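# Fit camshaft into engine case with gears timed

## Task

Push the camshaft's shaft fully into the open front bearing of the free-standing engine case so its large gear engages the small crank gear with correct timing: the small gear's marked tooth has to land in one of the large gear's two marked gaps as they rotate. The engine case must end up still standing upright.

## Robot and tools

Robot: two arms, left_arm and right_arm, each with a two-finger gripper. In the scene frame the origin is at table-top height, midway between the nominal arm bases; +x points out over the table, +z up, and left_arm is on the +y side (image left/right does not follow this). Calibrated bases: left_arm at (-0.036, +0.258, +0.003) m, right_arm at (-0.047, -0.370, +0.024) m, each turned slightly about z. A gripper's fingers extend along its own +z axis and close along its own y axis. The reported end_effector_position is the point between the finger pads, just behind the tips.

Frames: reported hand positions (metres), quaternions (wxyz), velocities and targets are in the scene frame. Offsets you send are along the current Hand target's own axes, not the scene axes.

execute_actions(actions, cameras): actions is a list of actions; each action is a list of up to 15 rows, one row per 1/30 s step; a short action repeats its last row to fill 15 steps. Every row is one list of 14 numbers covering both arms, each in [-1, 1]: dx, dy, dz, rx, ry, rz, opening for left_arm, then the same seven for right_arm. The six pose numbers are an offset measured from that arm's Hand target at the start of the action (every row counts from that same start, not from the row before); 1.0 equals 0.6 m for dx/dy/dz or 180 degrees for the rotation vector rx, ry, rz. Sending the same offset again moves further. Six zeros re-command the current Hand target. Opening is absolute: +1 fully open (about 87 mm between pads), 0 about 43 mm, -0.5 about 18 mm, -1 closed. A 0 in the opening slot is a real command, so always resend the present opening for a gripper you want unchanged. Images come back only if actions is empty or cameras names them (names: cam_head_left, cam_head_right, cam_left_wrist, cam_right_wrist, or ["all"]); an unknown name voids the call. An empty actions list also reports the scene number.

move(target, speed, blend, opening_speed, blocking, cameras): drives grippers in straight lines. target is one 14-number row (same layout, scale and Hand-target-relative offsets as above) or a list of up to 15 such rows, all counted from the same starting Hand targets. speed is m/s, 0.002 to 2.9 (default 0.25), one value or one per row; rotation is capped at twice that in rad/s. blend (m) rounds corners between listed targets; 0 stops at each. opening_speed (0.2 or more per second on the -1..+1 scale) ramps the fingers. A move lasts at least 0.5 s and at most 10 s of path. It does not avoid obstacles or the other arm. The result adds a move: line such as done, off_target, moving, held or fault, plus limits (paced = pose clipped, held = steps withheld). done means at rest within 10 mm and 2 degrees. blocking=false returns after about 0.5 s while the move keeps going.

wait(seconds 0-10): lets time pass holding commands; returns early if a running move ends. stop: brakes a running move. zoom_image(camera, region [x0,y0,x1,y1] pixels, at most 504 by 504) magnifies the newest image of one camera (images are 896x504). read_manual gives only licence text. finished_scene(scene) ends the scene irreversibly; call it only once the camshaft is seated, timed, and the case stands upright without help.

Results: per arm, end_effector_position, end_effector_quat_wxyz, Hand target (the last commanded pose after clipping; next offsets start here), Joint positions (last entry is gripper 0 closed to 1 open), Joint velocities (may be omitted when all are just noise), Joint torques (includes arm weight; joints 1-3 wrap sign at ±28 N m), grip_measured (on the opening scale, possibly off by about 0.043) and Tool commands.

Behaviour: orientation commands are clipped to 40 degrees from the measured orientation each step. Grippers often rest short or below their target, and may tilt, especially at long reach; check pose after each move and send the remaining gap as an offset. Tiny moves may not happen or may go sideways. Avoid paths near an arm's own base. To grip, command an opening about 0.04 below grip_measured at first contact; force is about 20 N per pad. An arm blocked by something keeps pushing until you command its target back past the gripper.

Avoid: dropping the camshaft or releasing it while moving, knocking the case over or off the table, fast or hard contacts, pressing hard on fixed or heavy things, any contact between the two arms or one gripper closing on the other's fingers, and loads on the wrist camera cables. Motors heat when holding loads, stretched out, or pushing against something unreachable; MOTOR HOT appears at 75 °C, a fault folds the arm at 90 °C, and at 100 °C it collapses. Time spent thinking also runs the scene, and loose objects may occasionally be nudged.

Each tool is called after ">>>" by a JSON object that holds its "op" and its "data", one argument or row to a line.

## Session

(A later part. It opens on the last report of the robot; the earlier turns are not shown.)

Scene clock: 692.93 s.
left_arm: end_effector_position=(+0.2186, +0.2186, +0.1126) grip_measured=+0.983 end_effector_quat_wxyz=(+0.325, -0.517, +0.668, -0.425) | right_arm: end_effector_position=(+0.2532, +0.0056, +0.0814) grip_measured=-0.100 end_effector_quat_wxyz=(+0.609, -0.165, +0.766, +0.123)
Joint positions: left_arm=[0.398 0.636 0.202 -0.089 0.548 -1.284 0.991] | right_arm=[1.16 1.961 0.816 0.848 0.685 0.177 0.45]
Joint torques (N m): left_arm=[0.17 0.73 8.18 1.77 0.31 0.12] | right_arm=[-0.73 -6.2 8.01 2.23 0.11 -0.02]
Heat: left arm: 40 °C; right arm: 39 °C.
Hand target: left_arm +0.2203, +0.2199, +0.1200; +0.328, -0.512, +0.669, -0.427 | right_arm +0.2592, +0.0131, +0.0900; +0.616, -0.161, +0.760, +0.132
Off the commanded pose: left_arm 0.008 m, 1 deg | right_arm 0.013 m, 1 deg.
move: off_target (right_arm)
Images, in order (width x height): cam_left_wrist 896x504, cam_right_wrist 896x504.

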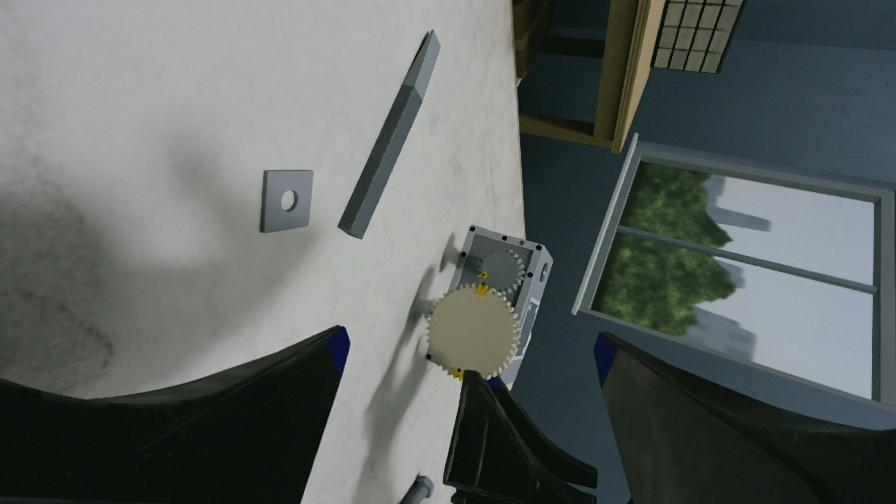

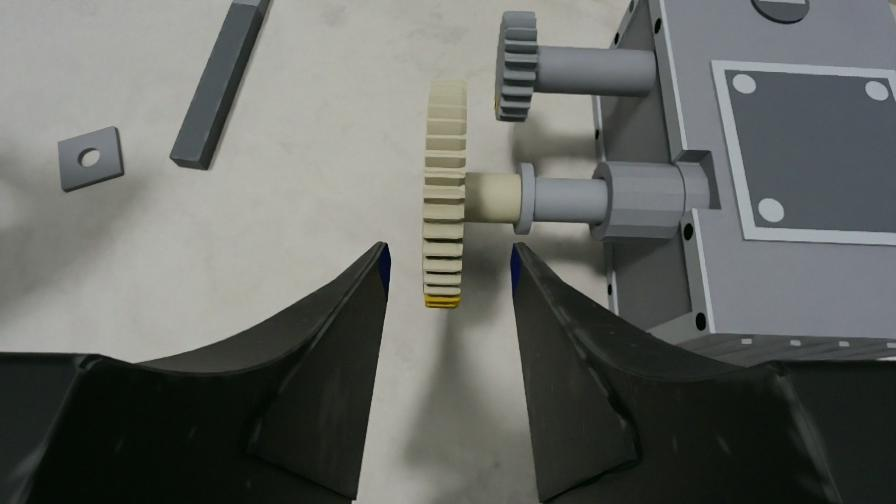

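>>> {"op": "move", "data": {
  "target": [
    [0,0,0,0,0,0,1,0,0.006,0.003,0,0,0,-0.1],
    [0,0,0,0,0,0,1,0,0.006,0.003,0,0,0,-0.72]
  ],
  "speed": 0.08,
  "opening_speed": 0.6,
  "cameras": ["cam_right_wrist","cam_left_wrist"]
}}

>>> {"op": "zoom_image", "data": {
  "camera": "cam_left_wrist",
  "region": [380, 210, 560, 400]
}}

Scene clock: 700.33 s.
left_arm: end_effector_position=(+0.2186, +0.2186, +0.1126) grip_measured=+0.983 end_effector_quat_wxyz=(+0.325, -0.517, +0.668, -0.425) | right_arm: end_effector_position=(+0.2545, +0.0088, +0.0805) grip_measured=-0.654 end_effector_quat_wxyz=(+0.609, -0.166, +0.766, +0.122)
Joint positions: left_arm=[0.398 0.636 0.202 -0.089 0.548 -1.284 0.991] | right_arm=[1.16 1.972 0.831 0.841 0.683 0.177 0.173]
Joint torques (N m): left_arm=[0.18 0.72 8.16 1.77 0.31 0.11] | right_arm=[-0.27 -6.22 8.18 2.23 0.14 0.01]
Heat: left arm: 40 °C; right arm: 38 °C.
Hand target: left_arm +0.2203, +0.2199, +0.1200; +0.328, -0.512, +0.669, -0.427 | right_arm +0.2593, +0.0172, +0.0896; +0.616, -0.161, +0.760, +0.132
Off the commanded pose: left_arm 0.008 m, 1 deg | right_arm 0.013 m, 2 deg.
move: off_target (right_arm); target 2's new opening was sent with right_arm's hand 0.013 m and 2 deg from that target
Images, in order (width x height): cam_left_wrist 896x504, cam_right_wrist 896x504.

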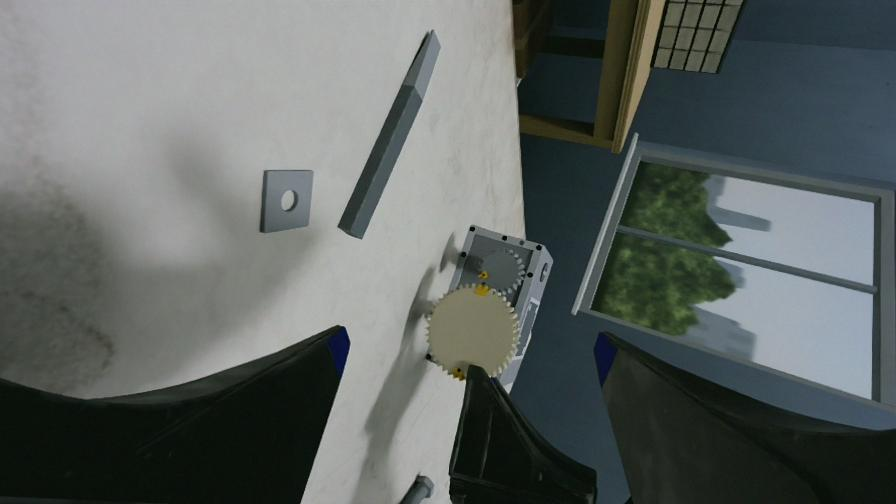

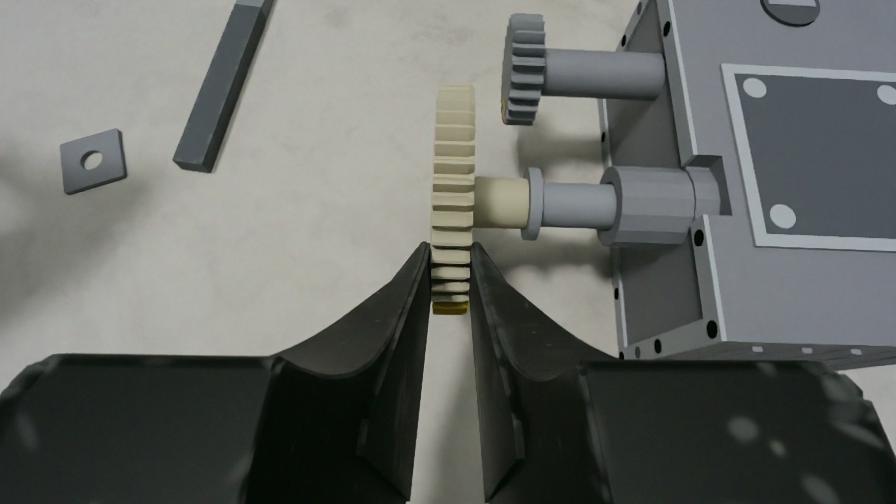

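Scaled by 2.653 from the camera's 896x504 image, which has a finer 1280x720 frame.

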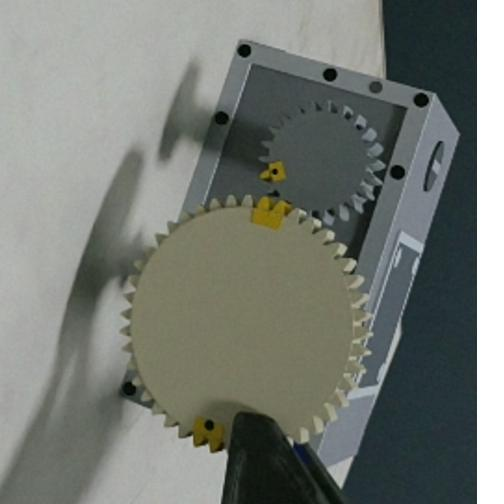

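>>> {"op": "move", "data": {
  "target": [0,0,0,0,0,0,1,-0.0225,-0.004,0,0,0.08,0,-0.72],
  "speed": 0.08,
  "cameras": ["cam_right_wrist","cam_left_wrist"]
}}

>>> {"op": "zoom_image", "data": {
  "camera": "cam_left_wrist",
  "region": [380, 210, 560, 400]
}}

Scene clock: 716.57 s.
left_arm: end_effector_position=(+0.2186, +0.2186, +0.1126) grip_measured=+0.983 end_effector_quat_wxyz=(+0.325, -0.517, +0.668, -0.425) | right_arm: end_effector_position=(+0.2585, +0.0104, +0.0854) grip_measured=-0.653 end_effector_quat_wxyz=(+0.511, -0.180, +0.835, +0.095)
Joint positions: left_arm=[0.398 0.636 0.202 -0.089 0.548 -1.284 0.991] | right_arm=[1.115 1.9 1.054 0.261 0.59 0.325 0.173]
Joint torques (N m): left_arm=[0.2 0.72 8.2 1.77 0.31 0.12] | right_arm=[-0.83 -8.72 9.03 1.83 0.06 0.03]
Heat: left arm: 41 °C; right arm: 37 °C.
Hand target: left_arm +0.2203, +0.2199, +0.1200; +0.328, -0.512, +0.669, -0.427 | right_arm +0.2631, +0.0161, +0.1029; +0.516, -0.176, +0.831, +0.110
Off the commanded pose: left_arm 0.008 m, 1 deg | right_arm 0.019 m, 2 deg.
move: off_target (right_arm)
Images, in order (width x height): cam_left_wrist 896x504, cam_right_wrist 896x504.

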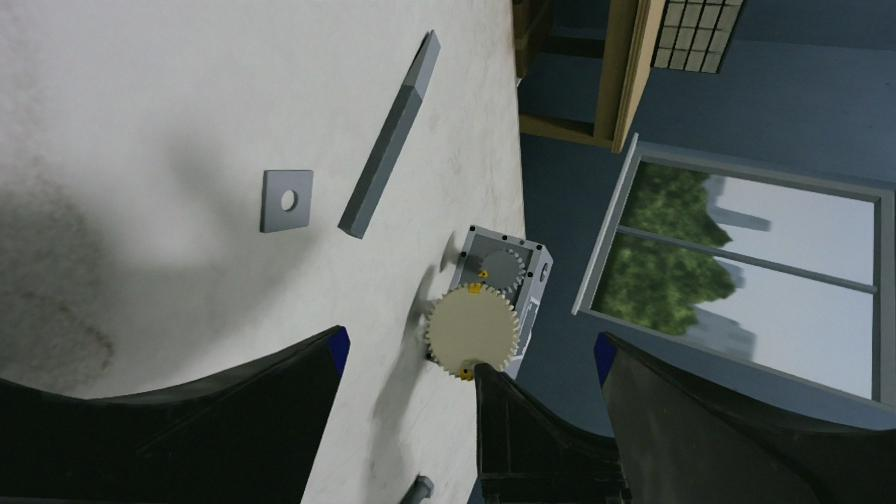

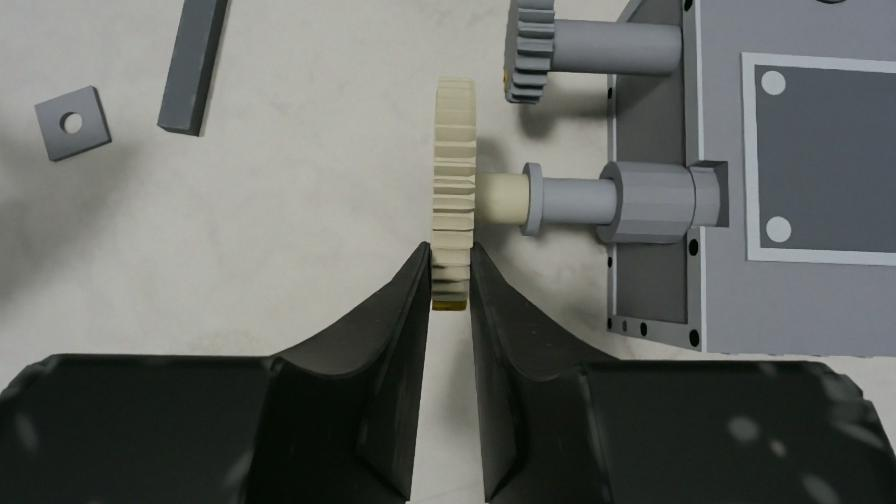

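Scaled by 2.653 from the camera's 896x504 image, which has a finer 1280x720 frame.

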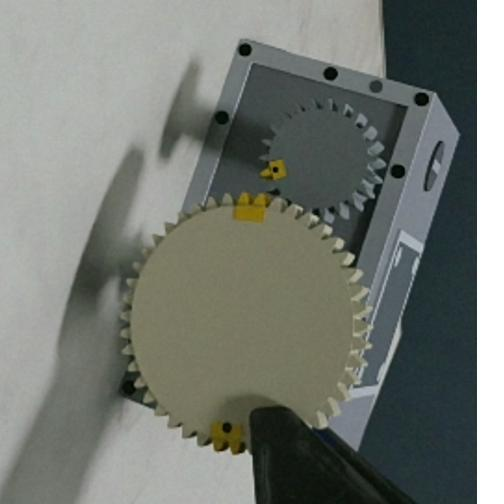

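>>> {"op": "move", "data": {
  "target": [0,0,0,0,0,0,1,-0.03,-0.001,-0.002,0,0.107,0,-0.72],
  "speed": 0.08,
  "cameras": ["cam_right_wrist","cam_left_wrist"]
}}

>>> {"op": "zoom_image", "data": {
  "camera": "cam_left_wrist",
  "region": [380, 210, 560, 400]
}}

Scene clock: 726.77 s.
left_arm: end_effector_position=(+0.2186, +0.2186, +0.1126) grip_measured=+0.983 end_effector_quat_wxyz=(+0.325, -0.517, +0.668, -0.425) | right_arm: end_effector_position=(+0.2593, +0.0079, +0.0950) grip_measured=-0.653 end_effector_quat_wxyz=(+0.346, -0.206, +0.913, +0.062)
Joint positions: left_arm=[0.398 0.636 0.202 -0.089 0.548 -1.284 0.991] | right_arm=[1.032 1.992 1.493 -0.444 0.376 0.424 0.174]
Joint torques (N m): left_arm=[0.21 0.73 8.18 1.77 0.31 0.11] | right_arm=[-0.25 -8.95 11.54 1.72 0.36 0.11]
Heat: left arm: 41 °C; right arm: 37 °C.
Hand target: left_arm +0.2203, +0.2199, +0.1200; +0.328, -0.512, +0.669, -0.427 | right_arm +0.2694, +0.0184, +0.1195; +0.369, -0.193, +0.906, +0.079
Off the commanded pose: left_arm 0.008 m, 1 deg | right_arm 0.029 m, 4 deg.
move: off_target (right_arm)
Images, in order (width x height): cam_left_wrist 896x504, cam_right_wrist 896x504.

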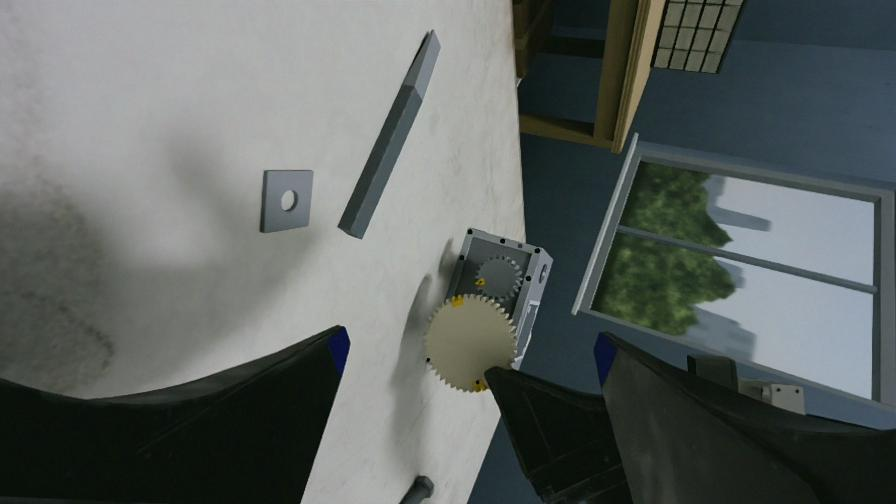

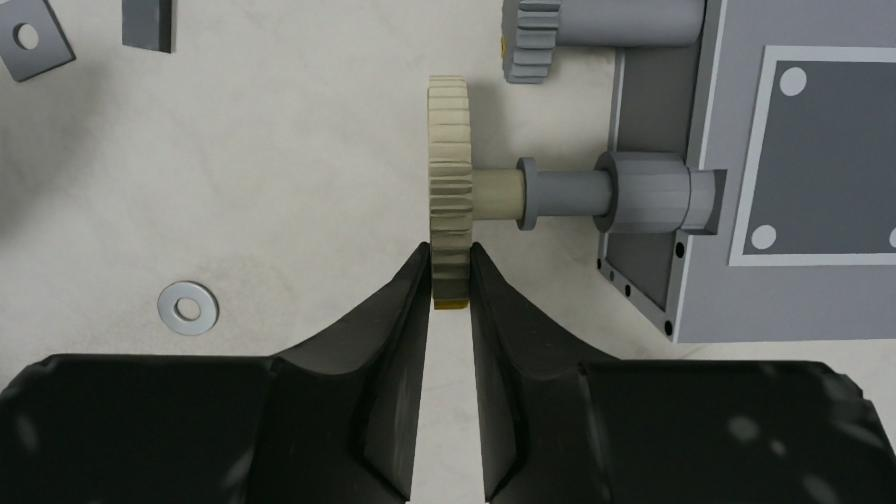

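Scaled by 2.653 from the camera's 896x504 image, which has a finer 1280x720 frame.

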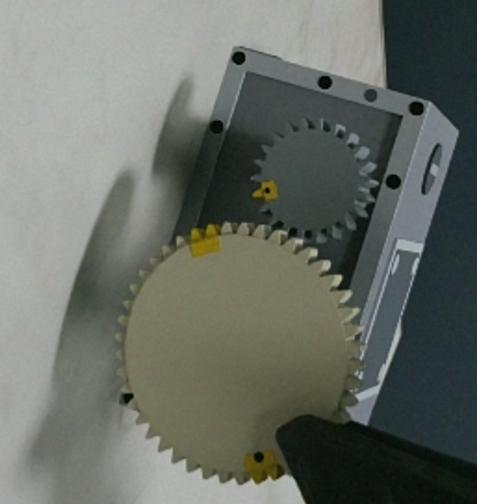

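>>> {"op": "move", "data": {
  "target": [0,0,0,0,0,0,1,0,-0.027,0,0.0012,0,0.0145,-0.74],
  "speed": 0.05,
  "cameras": ["cam_right_wrist","cam_left_wrist"]
}}

>>> {"op": "zoom_image", "data": {
  "camera": "cam_left_wrist",
  "region": [380, 210, 560, 400]
}}

Scene clock: 746.97 s.
left_arm: end_effector_position=(+0.2185, +0.2185, +0.1125) grip_measured=+0.983 end_effector_quat_wxyz=(+0.325, -0.517, +0.668, -0.425) | right_arm: end_effector_position=(+0.2641, +0.0045, +0.0952) grip_measured=-0.653 end_effector_quat_wxyz=(+0.340, -0.195, +0.917, +0.071)
Joint positions: left_arm=[0.398 0.636 0.202 -0.089 0.548 -1.284 0.991] | right_arm=[1.01 1.989 1.493 -0.445 0.349 0.435 0.174]
Joint torques (N m): left_arm=[0.21 0.75 8.17 1.77 0.3 0.11] | right_arm=[-1.44 -11.12 6.87 2.01 0.42 0.17]
Heat: left arm: 41 °C; right arm: 40 °C.
Hand target: left_arm +0.2203, +0.2199, +0.1200; +0.328, -0.512, +0.669, -0.427 | right_arm +0.2760, +0.0036, +0.1193; +0.367, -0.171, +0.910, +0.086
Off the commanded pose: left_arm 0.008 m, 1 deg | right_arm 0.027 m, 5 deg.
move: off_target (right_arm)
Images, in order (width x height): cam_left_wrist 896x504, cam_right_wrist 896x504.

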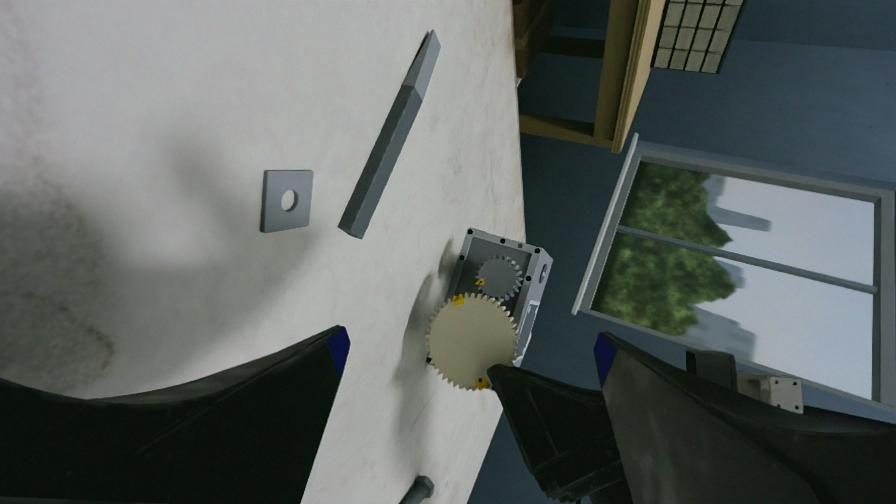

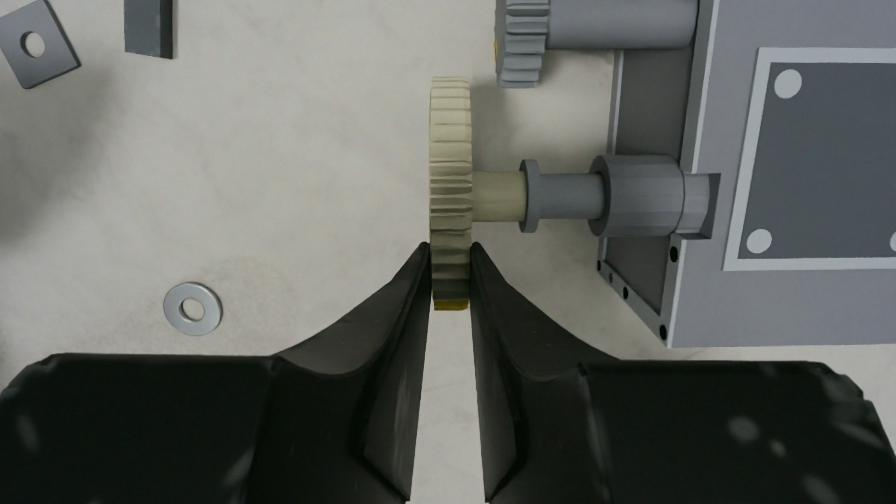

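Scaled by 2.653 from the camera's 896x504 image, which has a finer 1280x720 frame.

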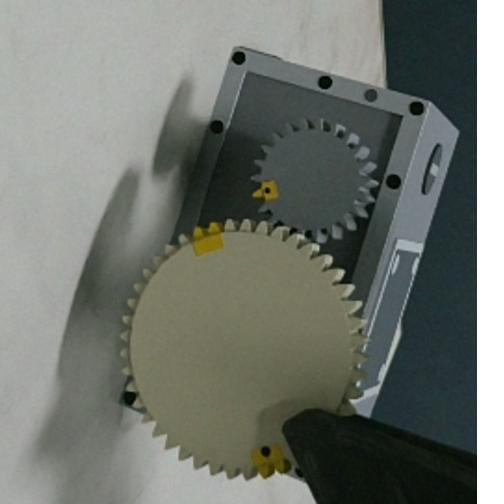

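>>> {"op": "zoom_image", "data": {
  "camera": "cam_right_wrist",
  "region": [500, 120, 740, 290]
}}

Scaled by 2.100 from the camera's 896x504 image, which has a finer 1280x720 frame.

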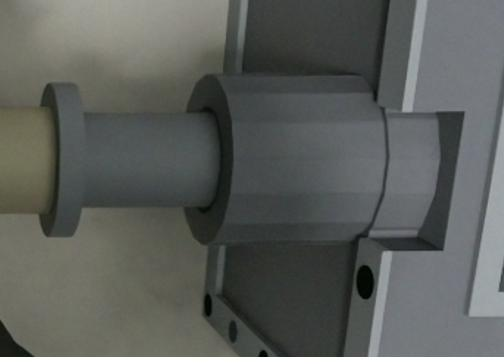

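>>> {"op": "move", "data": {
  "target": [0,0,0,0,0,0,1,0,-0.014,0.0,-0.0039,0,-0.004,-0.74],
  "speed": 0.05,
  "cameras": ["cam_right_wrist"]
}}

>>> {"op": "zoom_image", "data": {
  "camera": "cam_right_wrist",
  "region": [500, 120, 740, 290]
}}

Scene clock: 767.27 s.
left_arm: end_effector_position=(+0.2185, +0.2185, +0.1125) grip_measured=+0.983 end_effector_quat_wxyz=(+0.325, -0.517, +0.668, -0.425) | right_arm: end_effector_position=(+0.2641, +0.0037, +0.0957) grip_measured=-0.654 end_effector_quat_wxyz=(+0.336, -0.195, +0.917, +0.086)
Joint positions: left_arm=[0.398 0.636 0.202 -0.089 0.548 -1.284 0.991] | right_arm=[0.996 1.973 1.471 -0.422 0.313 0.43 0.173]
Joint torques (N m): left_arm=[0.21 0.72 8.2 1.77 0.31 0.11] | right_arm=[-1.94 -11.44 6.04 2.03 0.51 -0.08]
Heat: left arm: 41 °C; right arm: 44 °C.
Hand target: left_arm +0.2203, +0.2199, +0.1200; +0.328, -0.512, +0.669, -0.427 | right_arm +0.2793, -0.0043, +0.1191; +0.367, -0.179, +0.908, +0.089
Off the commanded pose: left_arm 0.008 m, 1 deg | right_arm 0.029 m, 4 deg.
move: off_target (right_arm)
Images, in order (width x height): cam_right_wrist 896x504.

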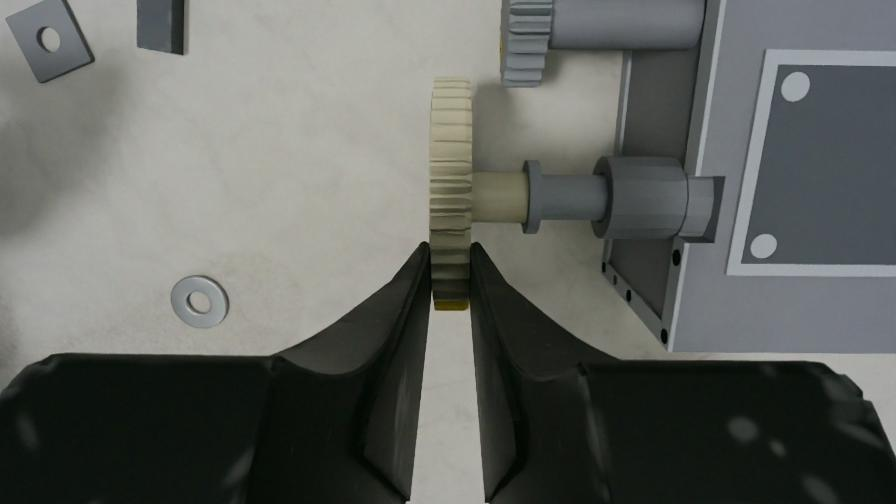

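Scaled by 2.100 from the camera's 896x504 image, which has a finer 1280x720 frame.

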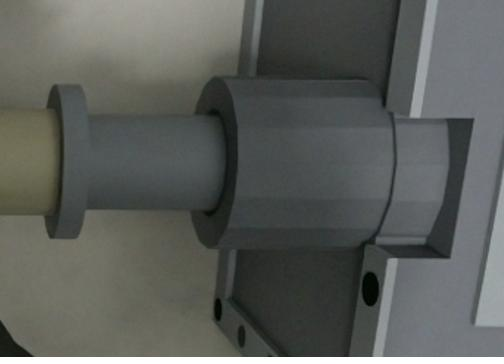

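>>> {"op": "move", "data": {
  "target": [
    [0,0,0,0,0,0,1,0.0053,0.0102,-0.0007,-0.0024,0,-0.0093,-0.74],
    [0,0,0,0,0,0,1,0.0053,-0.008,-0.0007,-0.0024,0,-0.0093,-0.74]
  ],
  "speed": 0.05,
  "cameras": ["cam_right_wrist"]
}}

>>> {"op": "zoom_image", "data": {
  "camera": "cam_right_wrist",
  "region": [500, 120, 740, 290]
}}

Scene clock: 783.70 s.
left_arm: end_effector_position=(+0.2185, +0.2185, +0.1125) grip_measured=+0.983 end_effector_quat_wxyz=(+0.325, -0.517, +0.668, -0.425) | right_arm: end_effector_position=(+0.2627, +0.0012, +0.0956) grip_measured=-0.654 end_effector_quat_wxyz=(+0.337, -0.208, +0.914, +0.091)
Joint positions: left_arm=[0.398 0.636 0.202 -0.089 0.548 -1.284 0.991] | right_arm=[0.992 1.955 1.441 -0.399 0.296 0.402 0.173]
Joint torques (N m): left_arm=[0.2 0.73 8.18 1.77 0.31 0.11] | right_arm=[-2.1 -11.12 5.89 2 0.55 -0.13]
Heat: left arm: 41 °C; right arm: 43 °C.
Hand target: left_arm +0.2203, +0.2199, +0.1200; +0.328, -0.512, +0.669, -0.427 | right_arm +0.2787, -0.0097, +0.1171; +0.368, -0.194, +0.905, +0.087
Off the commanded pose: left_arm 0.008 m, 1 deg | right_arm 0.029 m, 4 deg.
move: off_target (right_arm)
Images, in order (width x height): cam_right_wrist 896x504.

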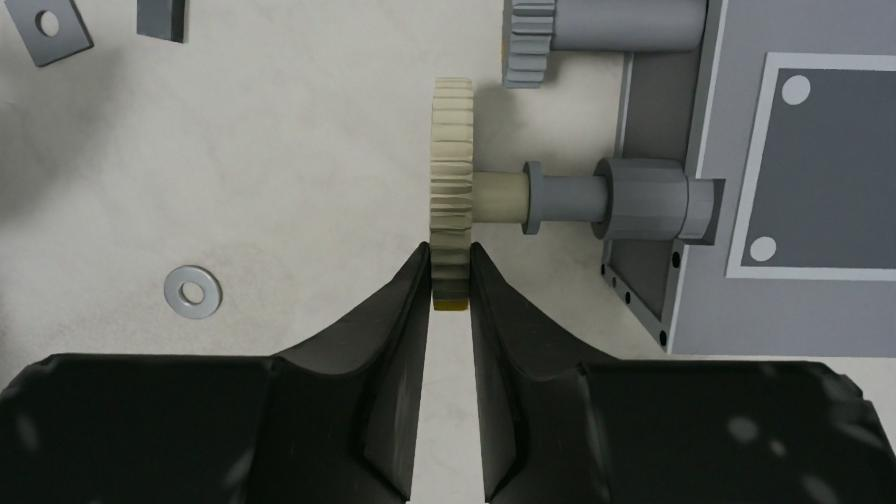

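Scaled by 2.100 from the camera's 896x504 image, which has a finer 1280x720 frame.

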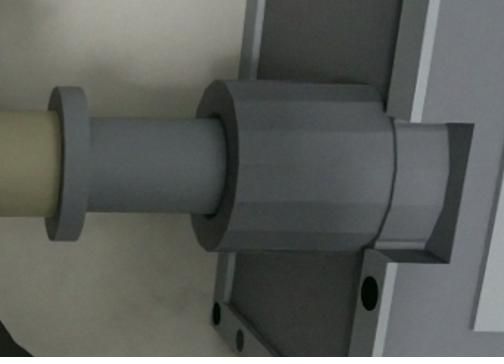

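>>> {"op": "move", "data": {
  "target": [
    [0,0,0,0,0,0,1,-0.004,0,-0.0042,0,0,0,-0.74],
    [0,0,0,0,0,0,1,-0.0082,0,-0.0084,0,0,0,-0.74]
  ],
  "speed": 0.03,
  "cameras": ["cam_right_wrist"]
}}

>>> {"op": "zoom_image", "data": {
  "camera": "cam_right_wrist",
  "region": [500, 120, 740, 290]
}}

Scene clock: 805.27 s.
left_arm: end_effector_position=(+0.2185, +0.2185, +0.1125) grip_measured=+0.983 end_effector_quat_wxyz=(+0.325, -0.517, +0.668, -0.425) | right_arm: end_effector_position=(+0.2622, +0.0005, +0.0958) grip_measured=-0.654 end_effector_quat_wxyz=(+0.336, -0.209, +0.914, +0.090)
Joint positions: left_arm=[0.398 0.636 0.202 -0.089 0.548 -1.284 0.991] | right_arm=[0.992 1.954 1.441 -0.403 0.296 0.399 0.173]
Joint torques (N m): left_arm=[0.2 0.72 8.2 1.77 0.31 0.11] | right_arm=[-2.13 -11.51 7.62 1.79 0.57 -0.11]
Heat: left arm: 42 °C; right arm: 46 °C.
Hand target: left_arm +0.2203, +0.2199, +0.1200; +0.328, -0.512, +0.669, -0.427 | right_arm +0.2788, -0.0098, +0.1242; +0.368, -0.194, +0.905, +0.087
Off the commanded pose: left_arm 0.008 m, 1 deg | right_arm 0.034 m, 4 deg.
move: off_target (right_arm)
Images, in order (width x height): cam_right_wrist 896x504.

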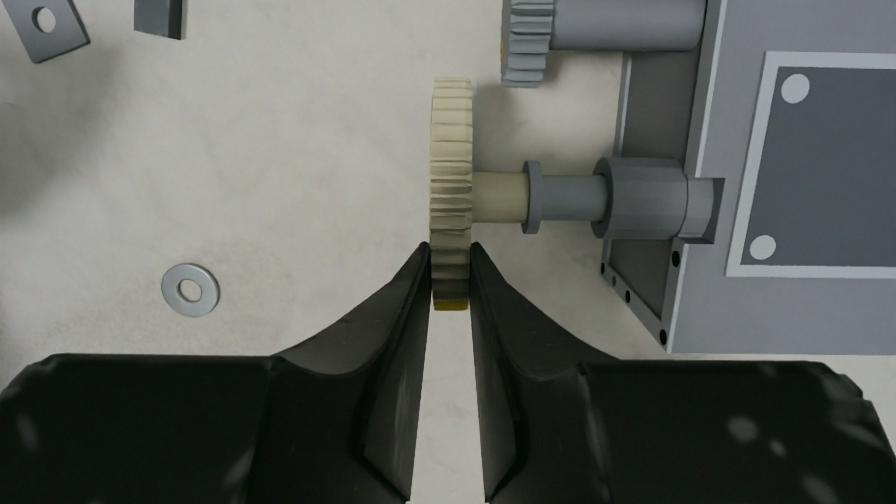

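Scaled by 2.100 from the camera's 896x504 image, which has a finer 1280x720 frame.

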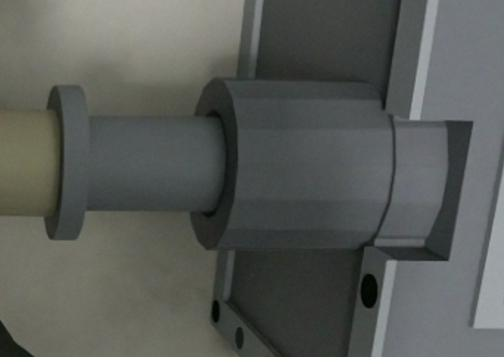

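>>> {"op": "execute_actions", "data": {
  "actions": []
}}

>>> {"op": "zoom_image", "data": {
  "camera": "cam_left_wrist",
  "region": [380, 210, 560, 400]
}}

>>> {"op": "zoom_image", "data": {
  "camera": "cam_head_left",
  "region": [310, 250, 470, 370]
}}

Scene clock: 810.13 s.
left_arm: end_effector_position=(+0.2185, +0.2185, +0.1125) grip_measured=+0.983 end_effector_quat_wxyz=(+0.325, -0.517, +0.668, -0.425) | right_arm: end_effector_position=(+0.2622, +0.0005, +0.0958) grip_measured=-0.654 end_effector_quat_wxyz=(+0.336, -0.209, +0.914, +0.090)
Joint positions: left_arm=[0.398 0.636 0.202 -0.089 0.548 -1.284 0.991] | right_arm=[0.992 1.954 1.441 -0.403 0.296 0.399 0.173]
Joint velocities: within noise
Joint torques (N m): left_arm=[0.2 0.7 8.21 1.77 0.31 0.11] | right_arm=[-2.13 -11.54 7.66 1.79 0.55 -0.15]
Heat: left arm: 42 °C; right arm: 47 °C.
Hand target: left_arm +0.2203, +0.2199, +0.1200; +0.328, -0.512, +0.669, -0.427 | right_arm +0.2788, -0.0098, +0.1242; +0.368, -0.194, +0.905, +0.087
Tool commands: left_gripper/opening=+1.0 right_gripper/opening=-0.74
Off the commanded pose: left_arm 0.008 m, 1 deg | right_arm 0.034 m, 4 deg.

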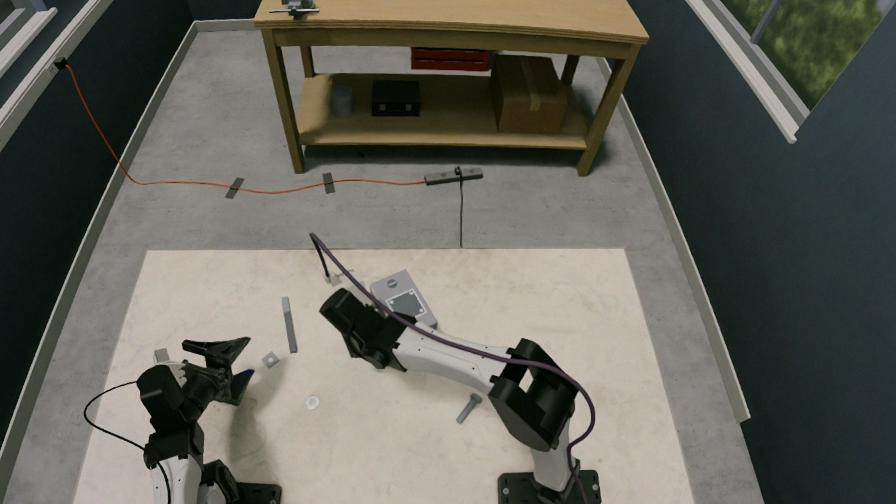

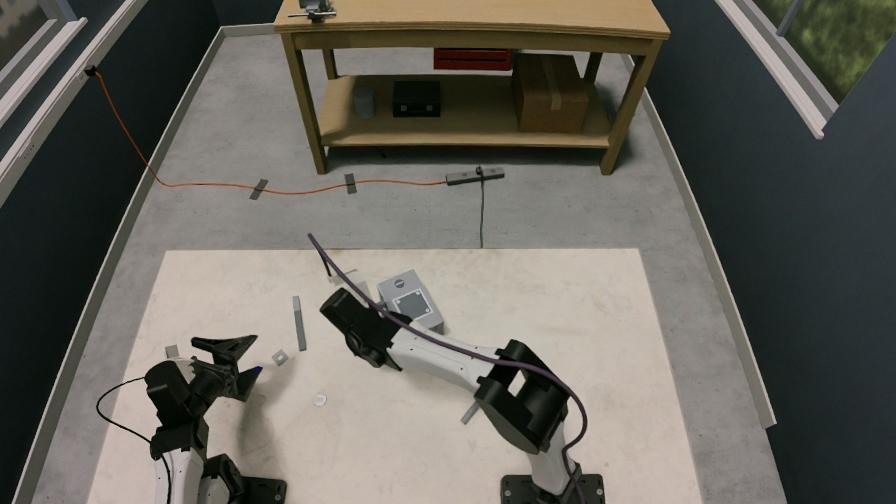

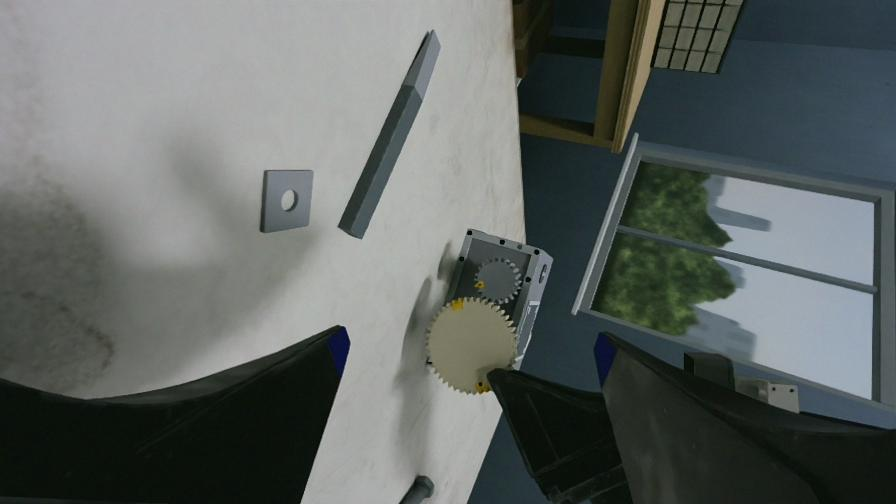

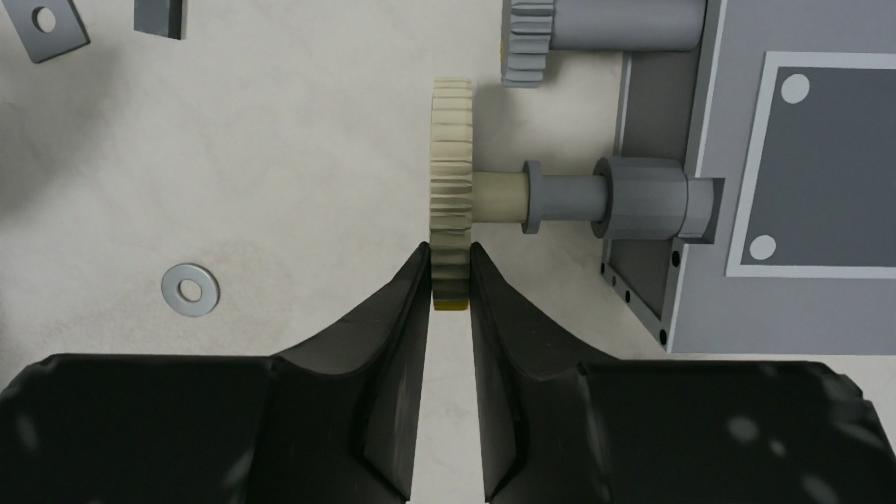

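Scaled by 2.653 from the camera's 896x504 image, which has a finer 1280x720 frame.

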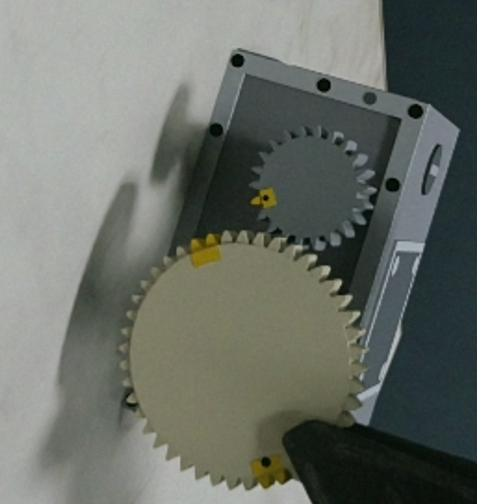

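Scaled by 3.150 from the camera's 896x504 image, which has a finer 1280x720 frame.

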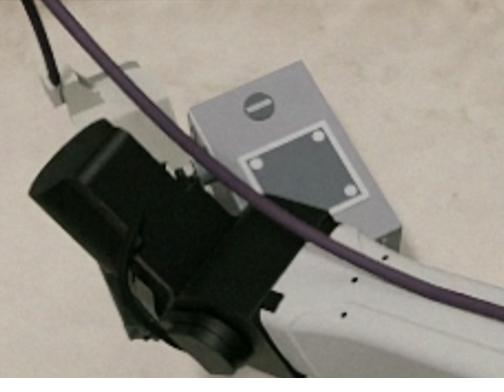

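>>> {"op": "zoom_image", "data": {
  "camera": "cam_right_wrist",
  "region": [480, 0, 720, 130]
}}

>>> {"op": "zoom_image", "data": {
  "camera": "cam_right_wrist",
  "region": [420, 60, 620, 320]
}}

Scaled by 2.100 from the camera's 896x504 image, which has a finer 1280x720 frame.

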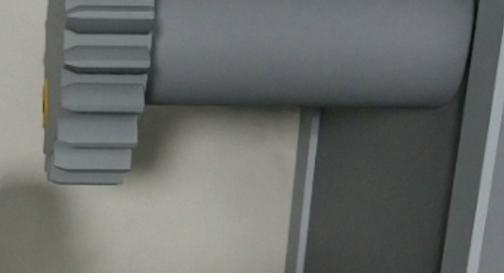

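Scaled by 1.938 from the camera's 896x504 image, which has a finer 1280x720 frame.

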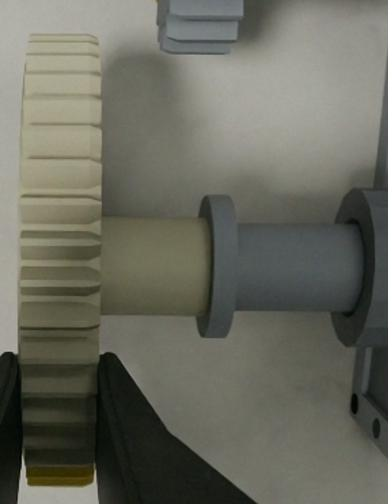

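>>> {"op": "move", "data": {
  "target": [
    [0,0,0,0,0,0,1,0.0047,0.02,0.0048,0.0046,0,-0.0135,-0.74],
    [0,0,0,0,0,0,1,0.0047,0,0.0048,0.0046,0,-0.0135,-0.74]
  ],
  "speed": 0.05,
  "cameras": ["cam_right_wrist"]
}}

>>> {"op": "zoom_image", "data": {
  "camera": "cam_right_wrist",
  "region": [500, 120, 740, 290]
}}

Scene clock: 840.03 s.
left_arm: end_effector_position=(+0.2185, +0.2185, +0.1125) grip_measured=+0.983 end_effector_quat_wxyz=(+0.325, -0.517, +0.668, -0.425) | right_arm: end_effector_position=(+0.2612, -0.0005, +0.0956) grip_measured=-0.654 end_effector_quat_wxyz=(+0.338, -0.220, +0.912, +0.082)
Joint positions: left_arm=[0.398 0.636 0.202 -0.089 0.548 -1.284 0.991] | right_arm=[0.998 1.954 1.441 -0.407 0.306 0.379 0.173]
Joint torques (N m): left_arm=[0.2 0.7 8.2 1.77 0.32 0.11] | right_arm=[-1.84 -10.7 7.86 1.84 0.68 -0.29]
Heat: left arm: 42 °C; right arm: 53 °C.
Hand target: left_arm +0.2203, +0.2199, +0.1200; +0.328, -0.512, +0.669, -0.427 | right_arm +0.2787, -0.0096, +0.1201; +0.371, -0.210, +0.902, +0.073
Off the commanded pose: left_arm 0.008 m, 1 deg | right_arm 0.032 m, 4 deg.
move: off_target (right_arm)
Images, in order (width x height): cam_right_wrist 896x504.

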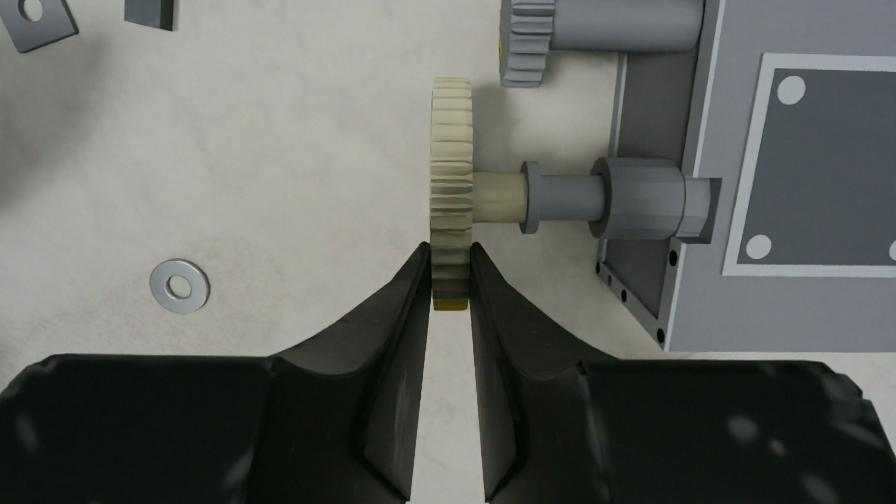

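Scaled by 2.100 from the camera's 896x504 image, which has a finer 1280x720 frame.

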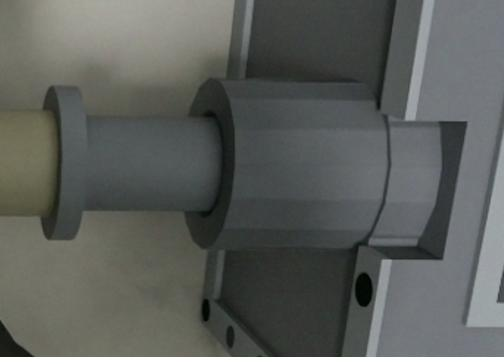

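>>> {"op": "move", "data": {
  "target": [0,0,0,0,0,0,1,0,-0.02,0,0.003,0,-0.004,-0.74],
  "speed": 0.05,
  "cameras": ["cam_right_wrist"]
}}

>>> {"op": "zoom_image", "data": {
  "camera": "cam_right_wrist",
  "region": [500, 120, 740, 290]
}}

Scene clock: 849.70 s.
left_arm: end_effector_position=(+0.2185, +0.2185, +0.1125) grip_measured=+0.983 end_effector_quat_wxyz=(+0.325, -0.517, +0.668, -0.425) | right_arm: end_effector_position=(+0.2618, -0.0027, +0.0960) grip_measured=-0.654 end_effector_quat_wxyz=(+0.331, -0.228, +0.912, +0.086)
Joint positions: left_arm=[0.398 0.636 0.202 -0.089 0.548 -1.284 0.991] | right_arm=[0.986 1.95 1.441 -0.414 0.28 0.36 0.173]
Joint torques (N m): left_arm=[0.18 0.73 8.18 1.76 0.31 0.11] | right_arm=[-2.56 -11.43 6.06 1.94 0.84 -0.34]
Heat: left arm: 42 °C; right arm: 53 °C.
Hand target: left_arm +0.2203, +0.2199, +0.1200; +0.328, -0.512, +0.669, -0.427 | right_arm +0.2839, -0.0205, +0.1204; +0.372, -0.214, +0.901, +0.066
Off the commanded pose: left_arm 0.008 m, 1 deg | right_arm 0.037 m, 6 deg.
move: off_target (right_arm)
Images, in order (width x height): cam_right_wrist 896x504.

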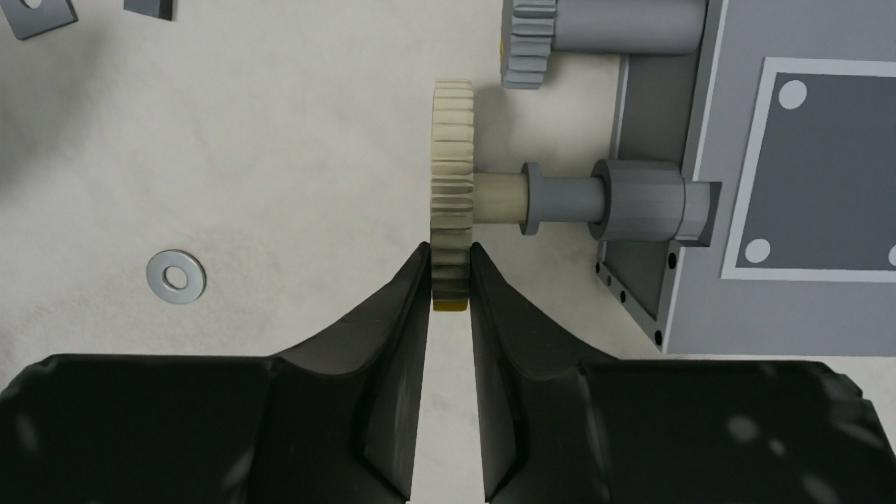

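Scaled by 2.100 from the camera's 896x504 image, which has a finer 1280x720 frame.

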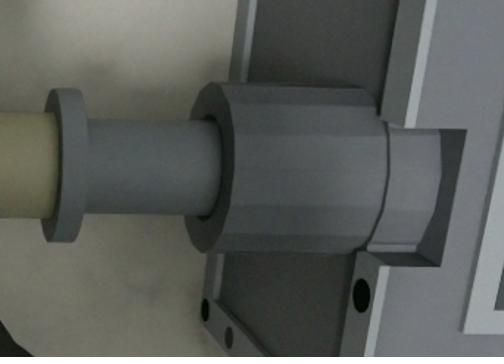

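>>> {"op": "move", "data": {
  "target": [
    [0,0,0,0,0,0,1,0.001,0.034,0.001,0,0,0,-0.74],
    [0,0,0,0,0,0,1,0.0113,0.034,0.0105,0.0,0,-0.0,-0.74]
  ],
  "speed": 0.05,
  "cameras": ["cam_right_wrist"]
}}

>>> {"op": "zoom_image", "data": {
  "camera": "cam_right_wrist",
  "region": [500, 120, 740, 290]
}}

Scene clock: 866.47 s.
left_arm: end_effector_position=(+0.2185, +0.2185, +0.1125) grip_measured=+0.983 end_effector_quat_wxyz=(+0.325, -0.517, +0.668, -0.425) | right_arm: end_effector_position=(+0.2608, -0.0035, +0.0961) grip_measured=-0.654 end_effector_quat_wxyz=(+0.335, -0.228, +0.911, +0.077)
Joint positions: left_arm=[0.398 0.636 0.202 -0.089 0.548 -1.284 0.991] | right_arm=[0.995 1.95 1.441 -0.419 0.304 0.362 0.173]
Joint torques (N m): left_arm=[0.2 0.7 8.18 1.76 0.31 0.11] | right_arm=[0.05 -8.43 7.88 2.12 0.86 -0.01]
Heat: left arm: 42 °C; right arm: 50 °C.
Hand target: left_arm +0.2203, +0.2199, +0.1200; +0.328, -0.512, +0.669, -0.427 | right_arm +0.2748, -0.0027, +0.1103; +0.372, -0.214, +0.901, +0.066
Off the commanded pose: left_arm 0.008 m, 1 deg | right_arm 0.020 m, 5 deg.
move: off_target (right_arm)
Images, in order (width x height): cam_right_wrist 896x504.

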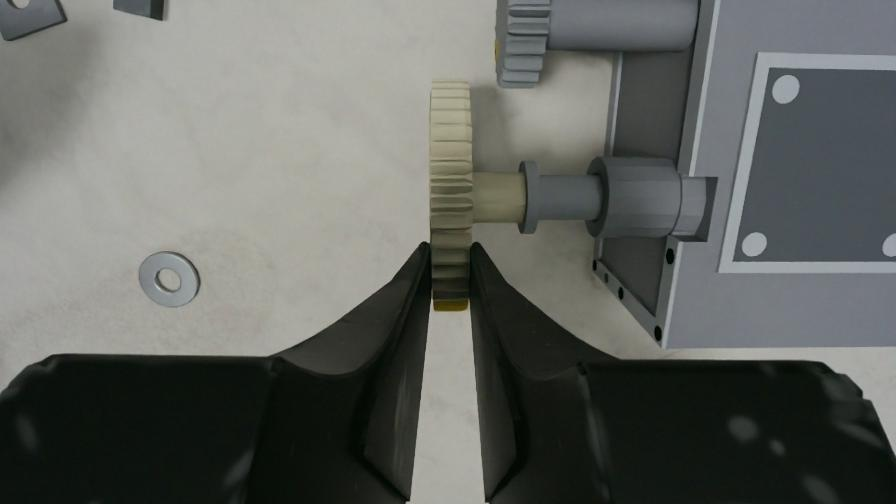

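Scaled by 2.100 from the camera's 896x504 image, which has a finer 1280x720 frame.

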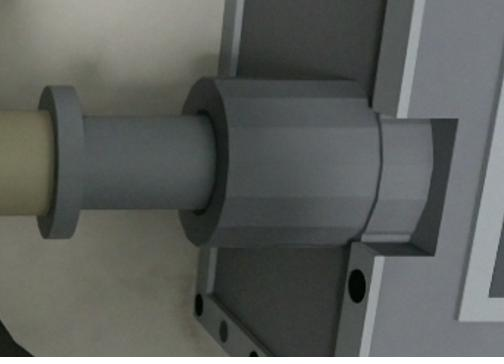

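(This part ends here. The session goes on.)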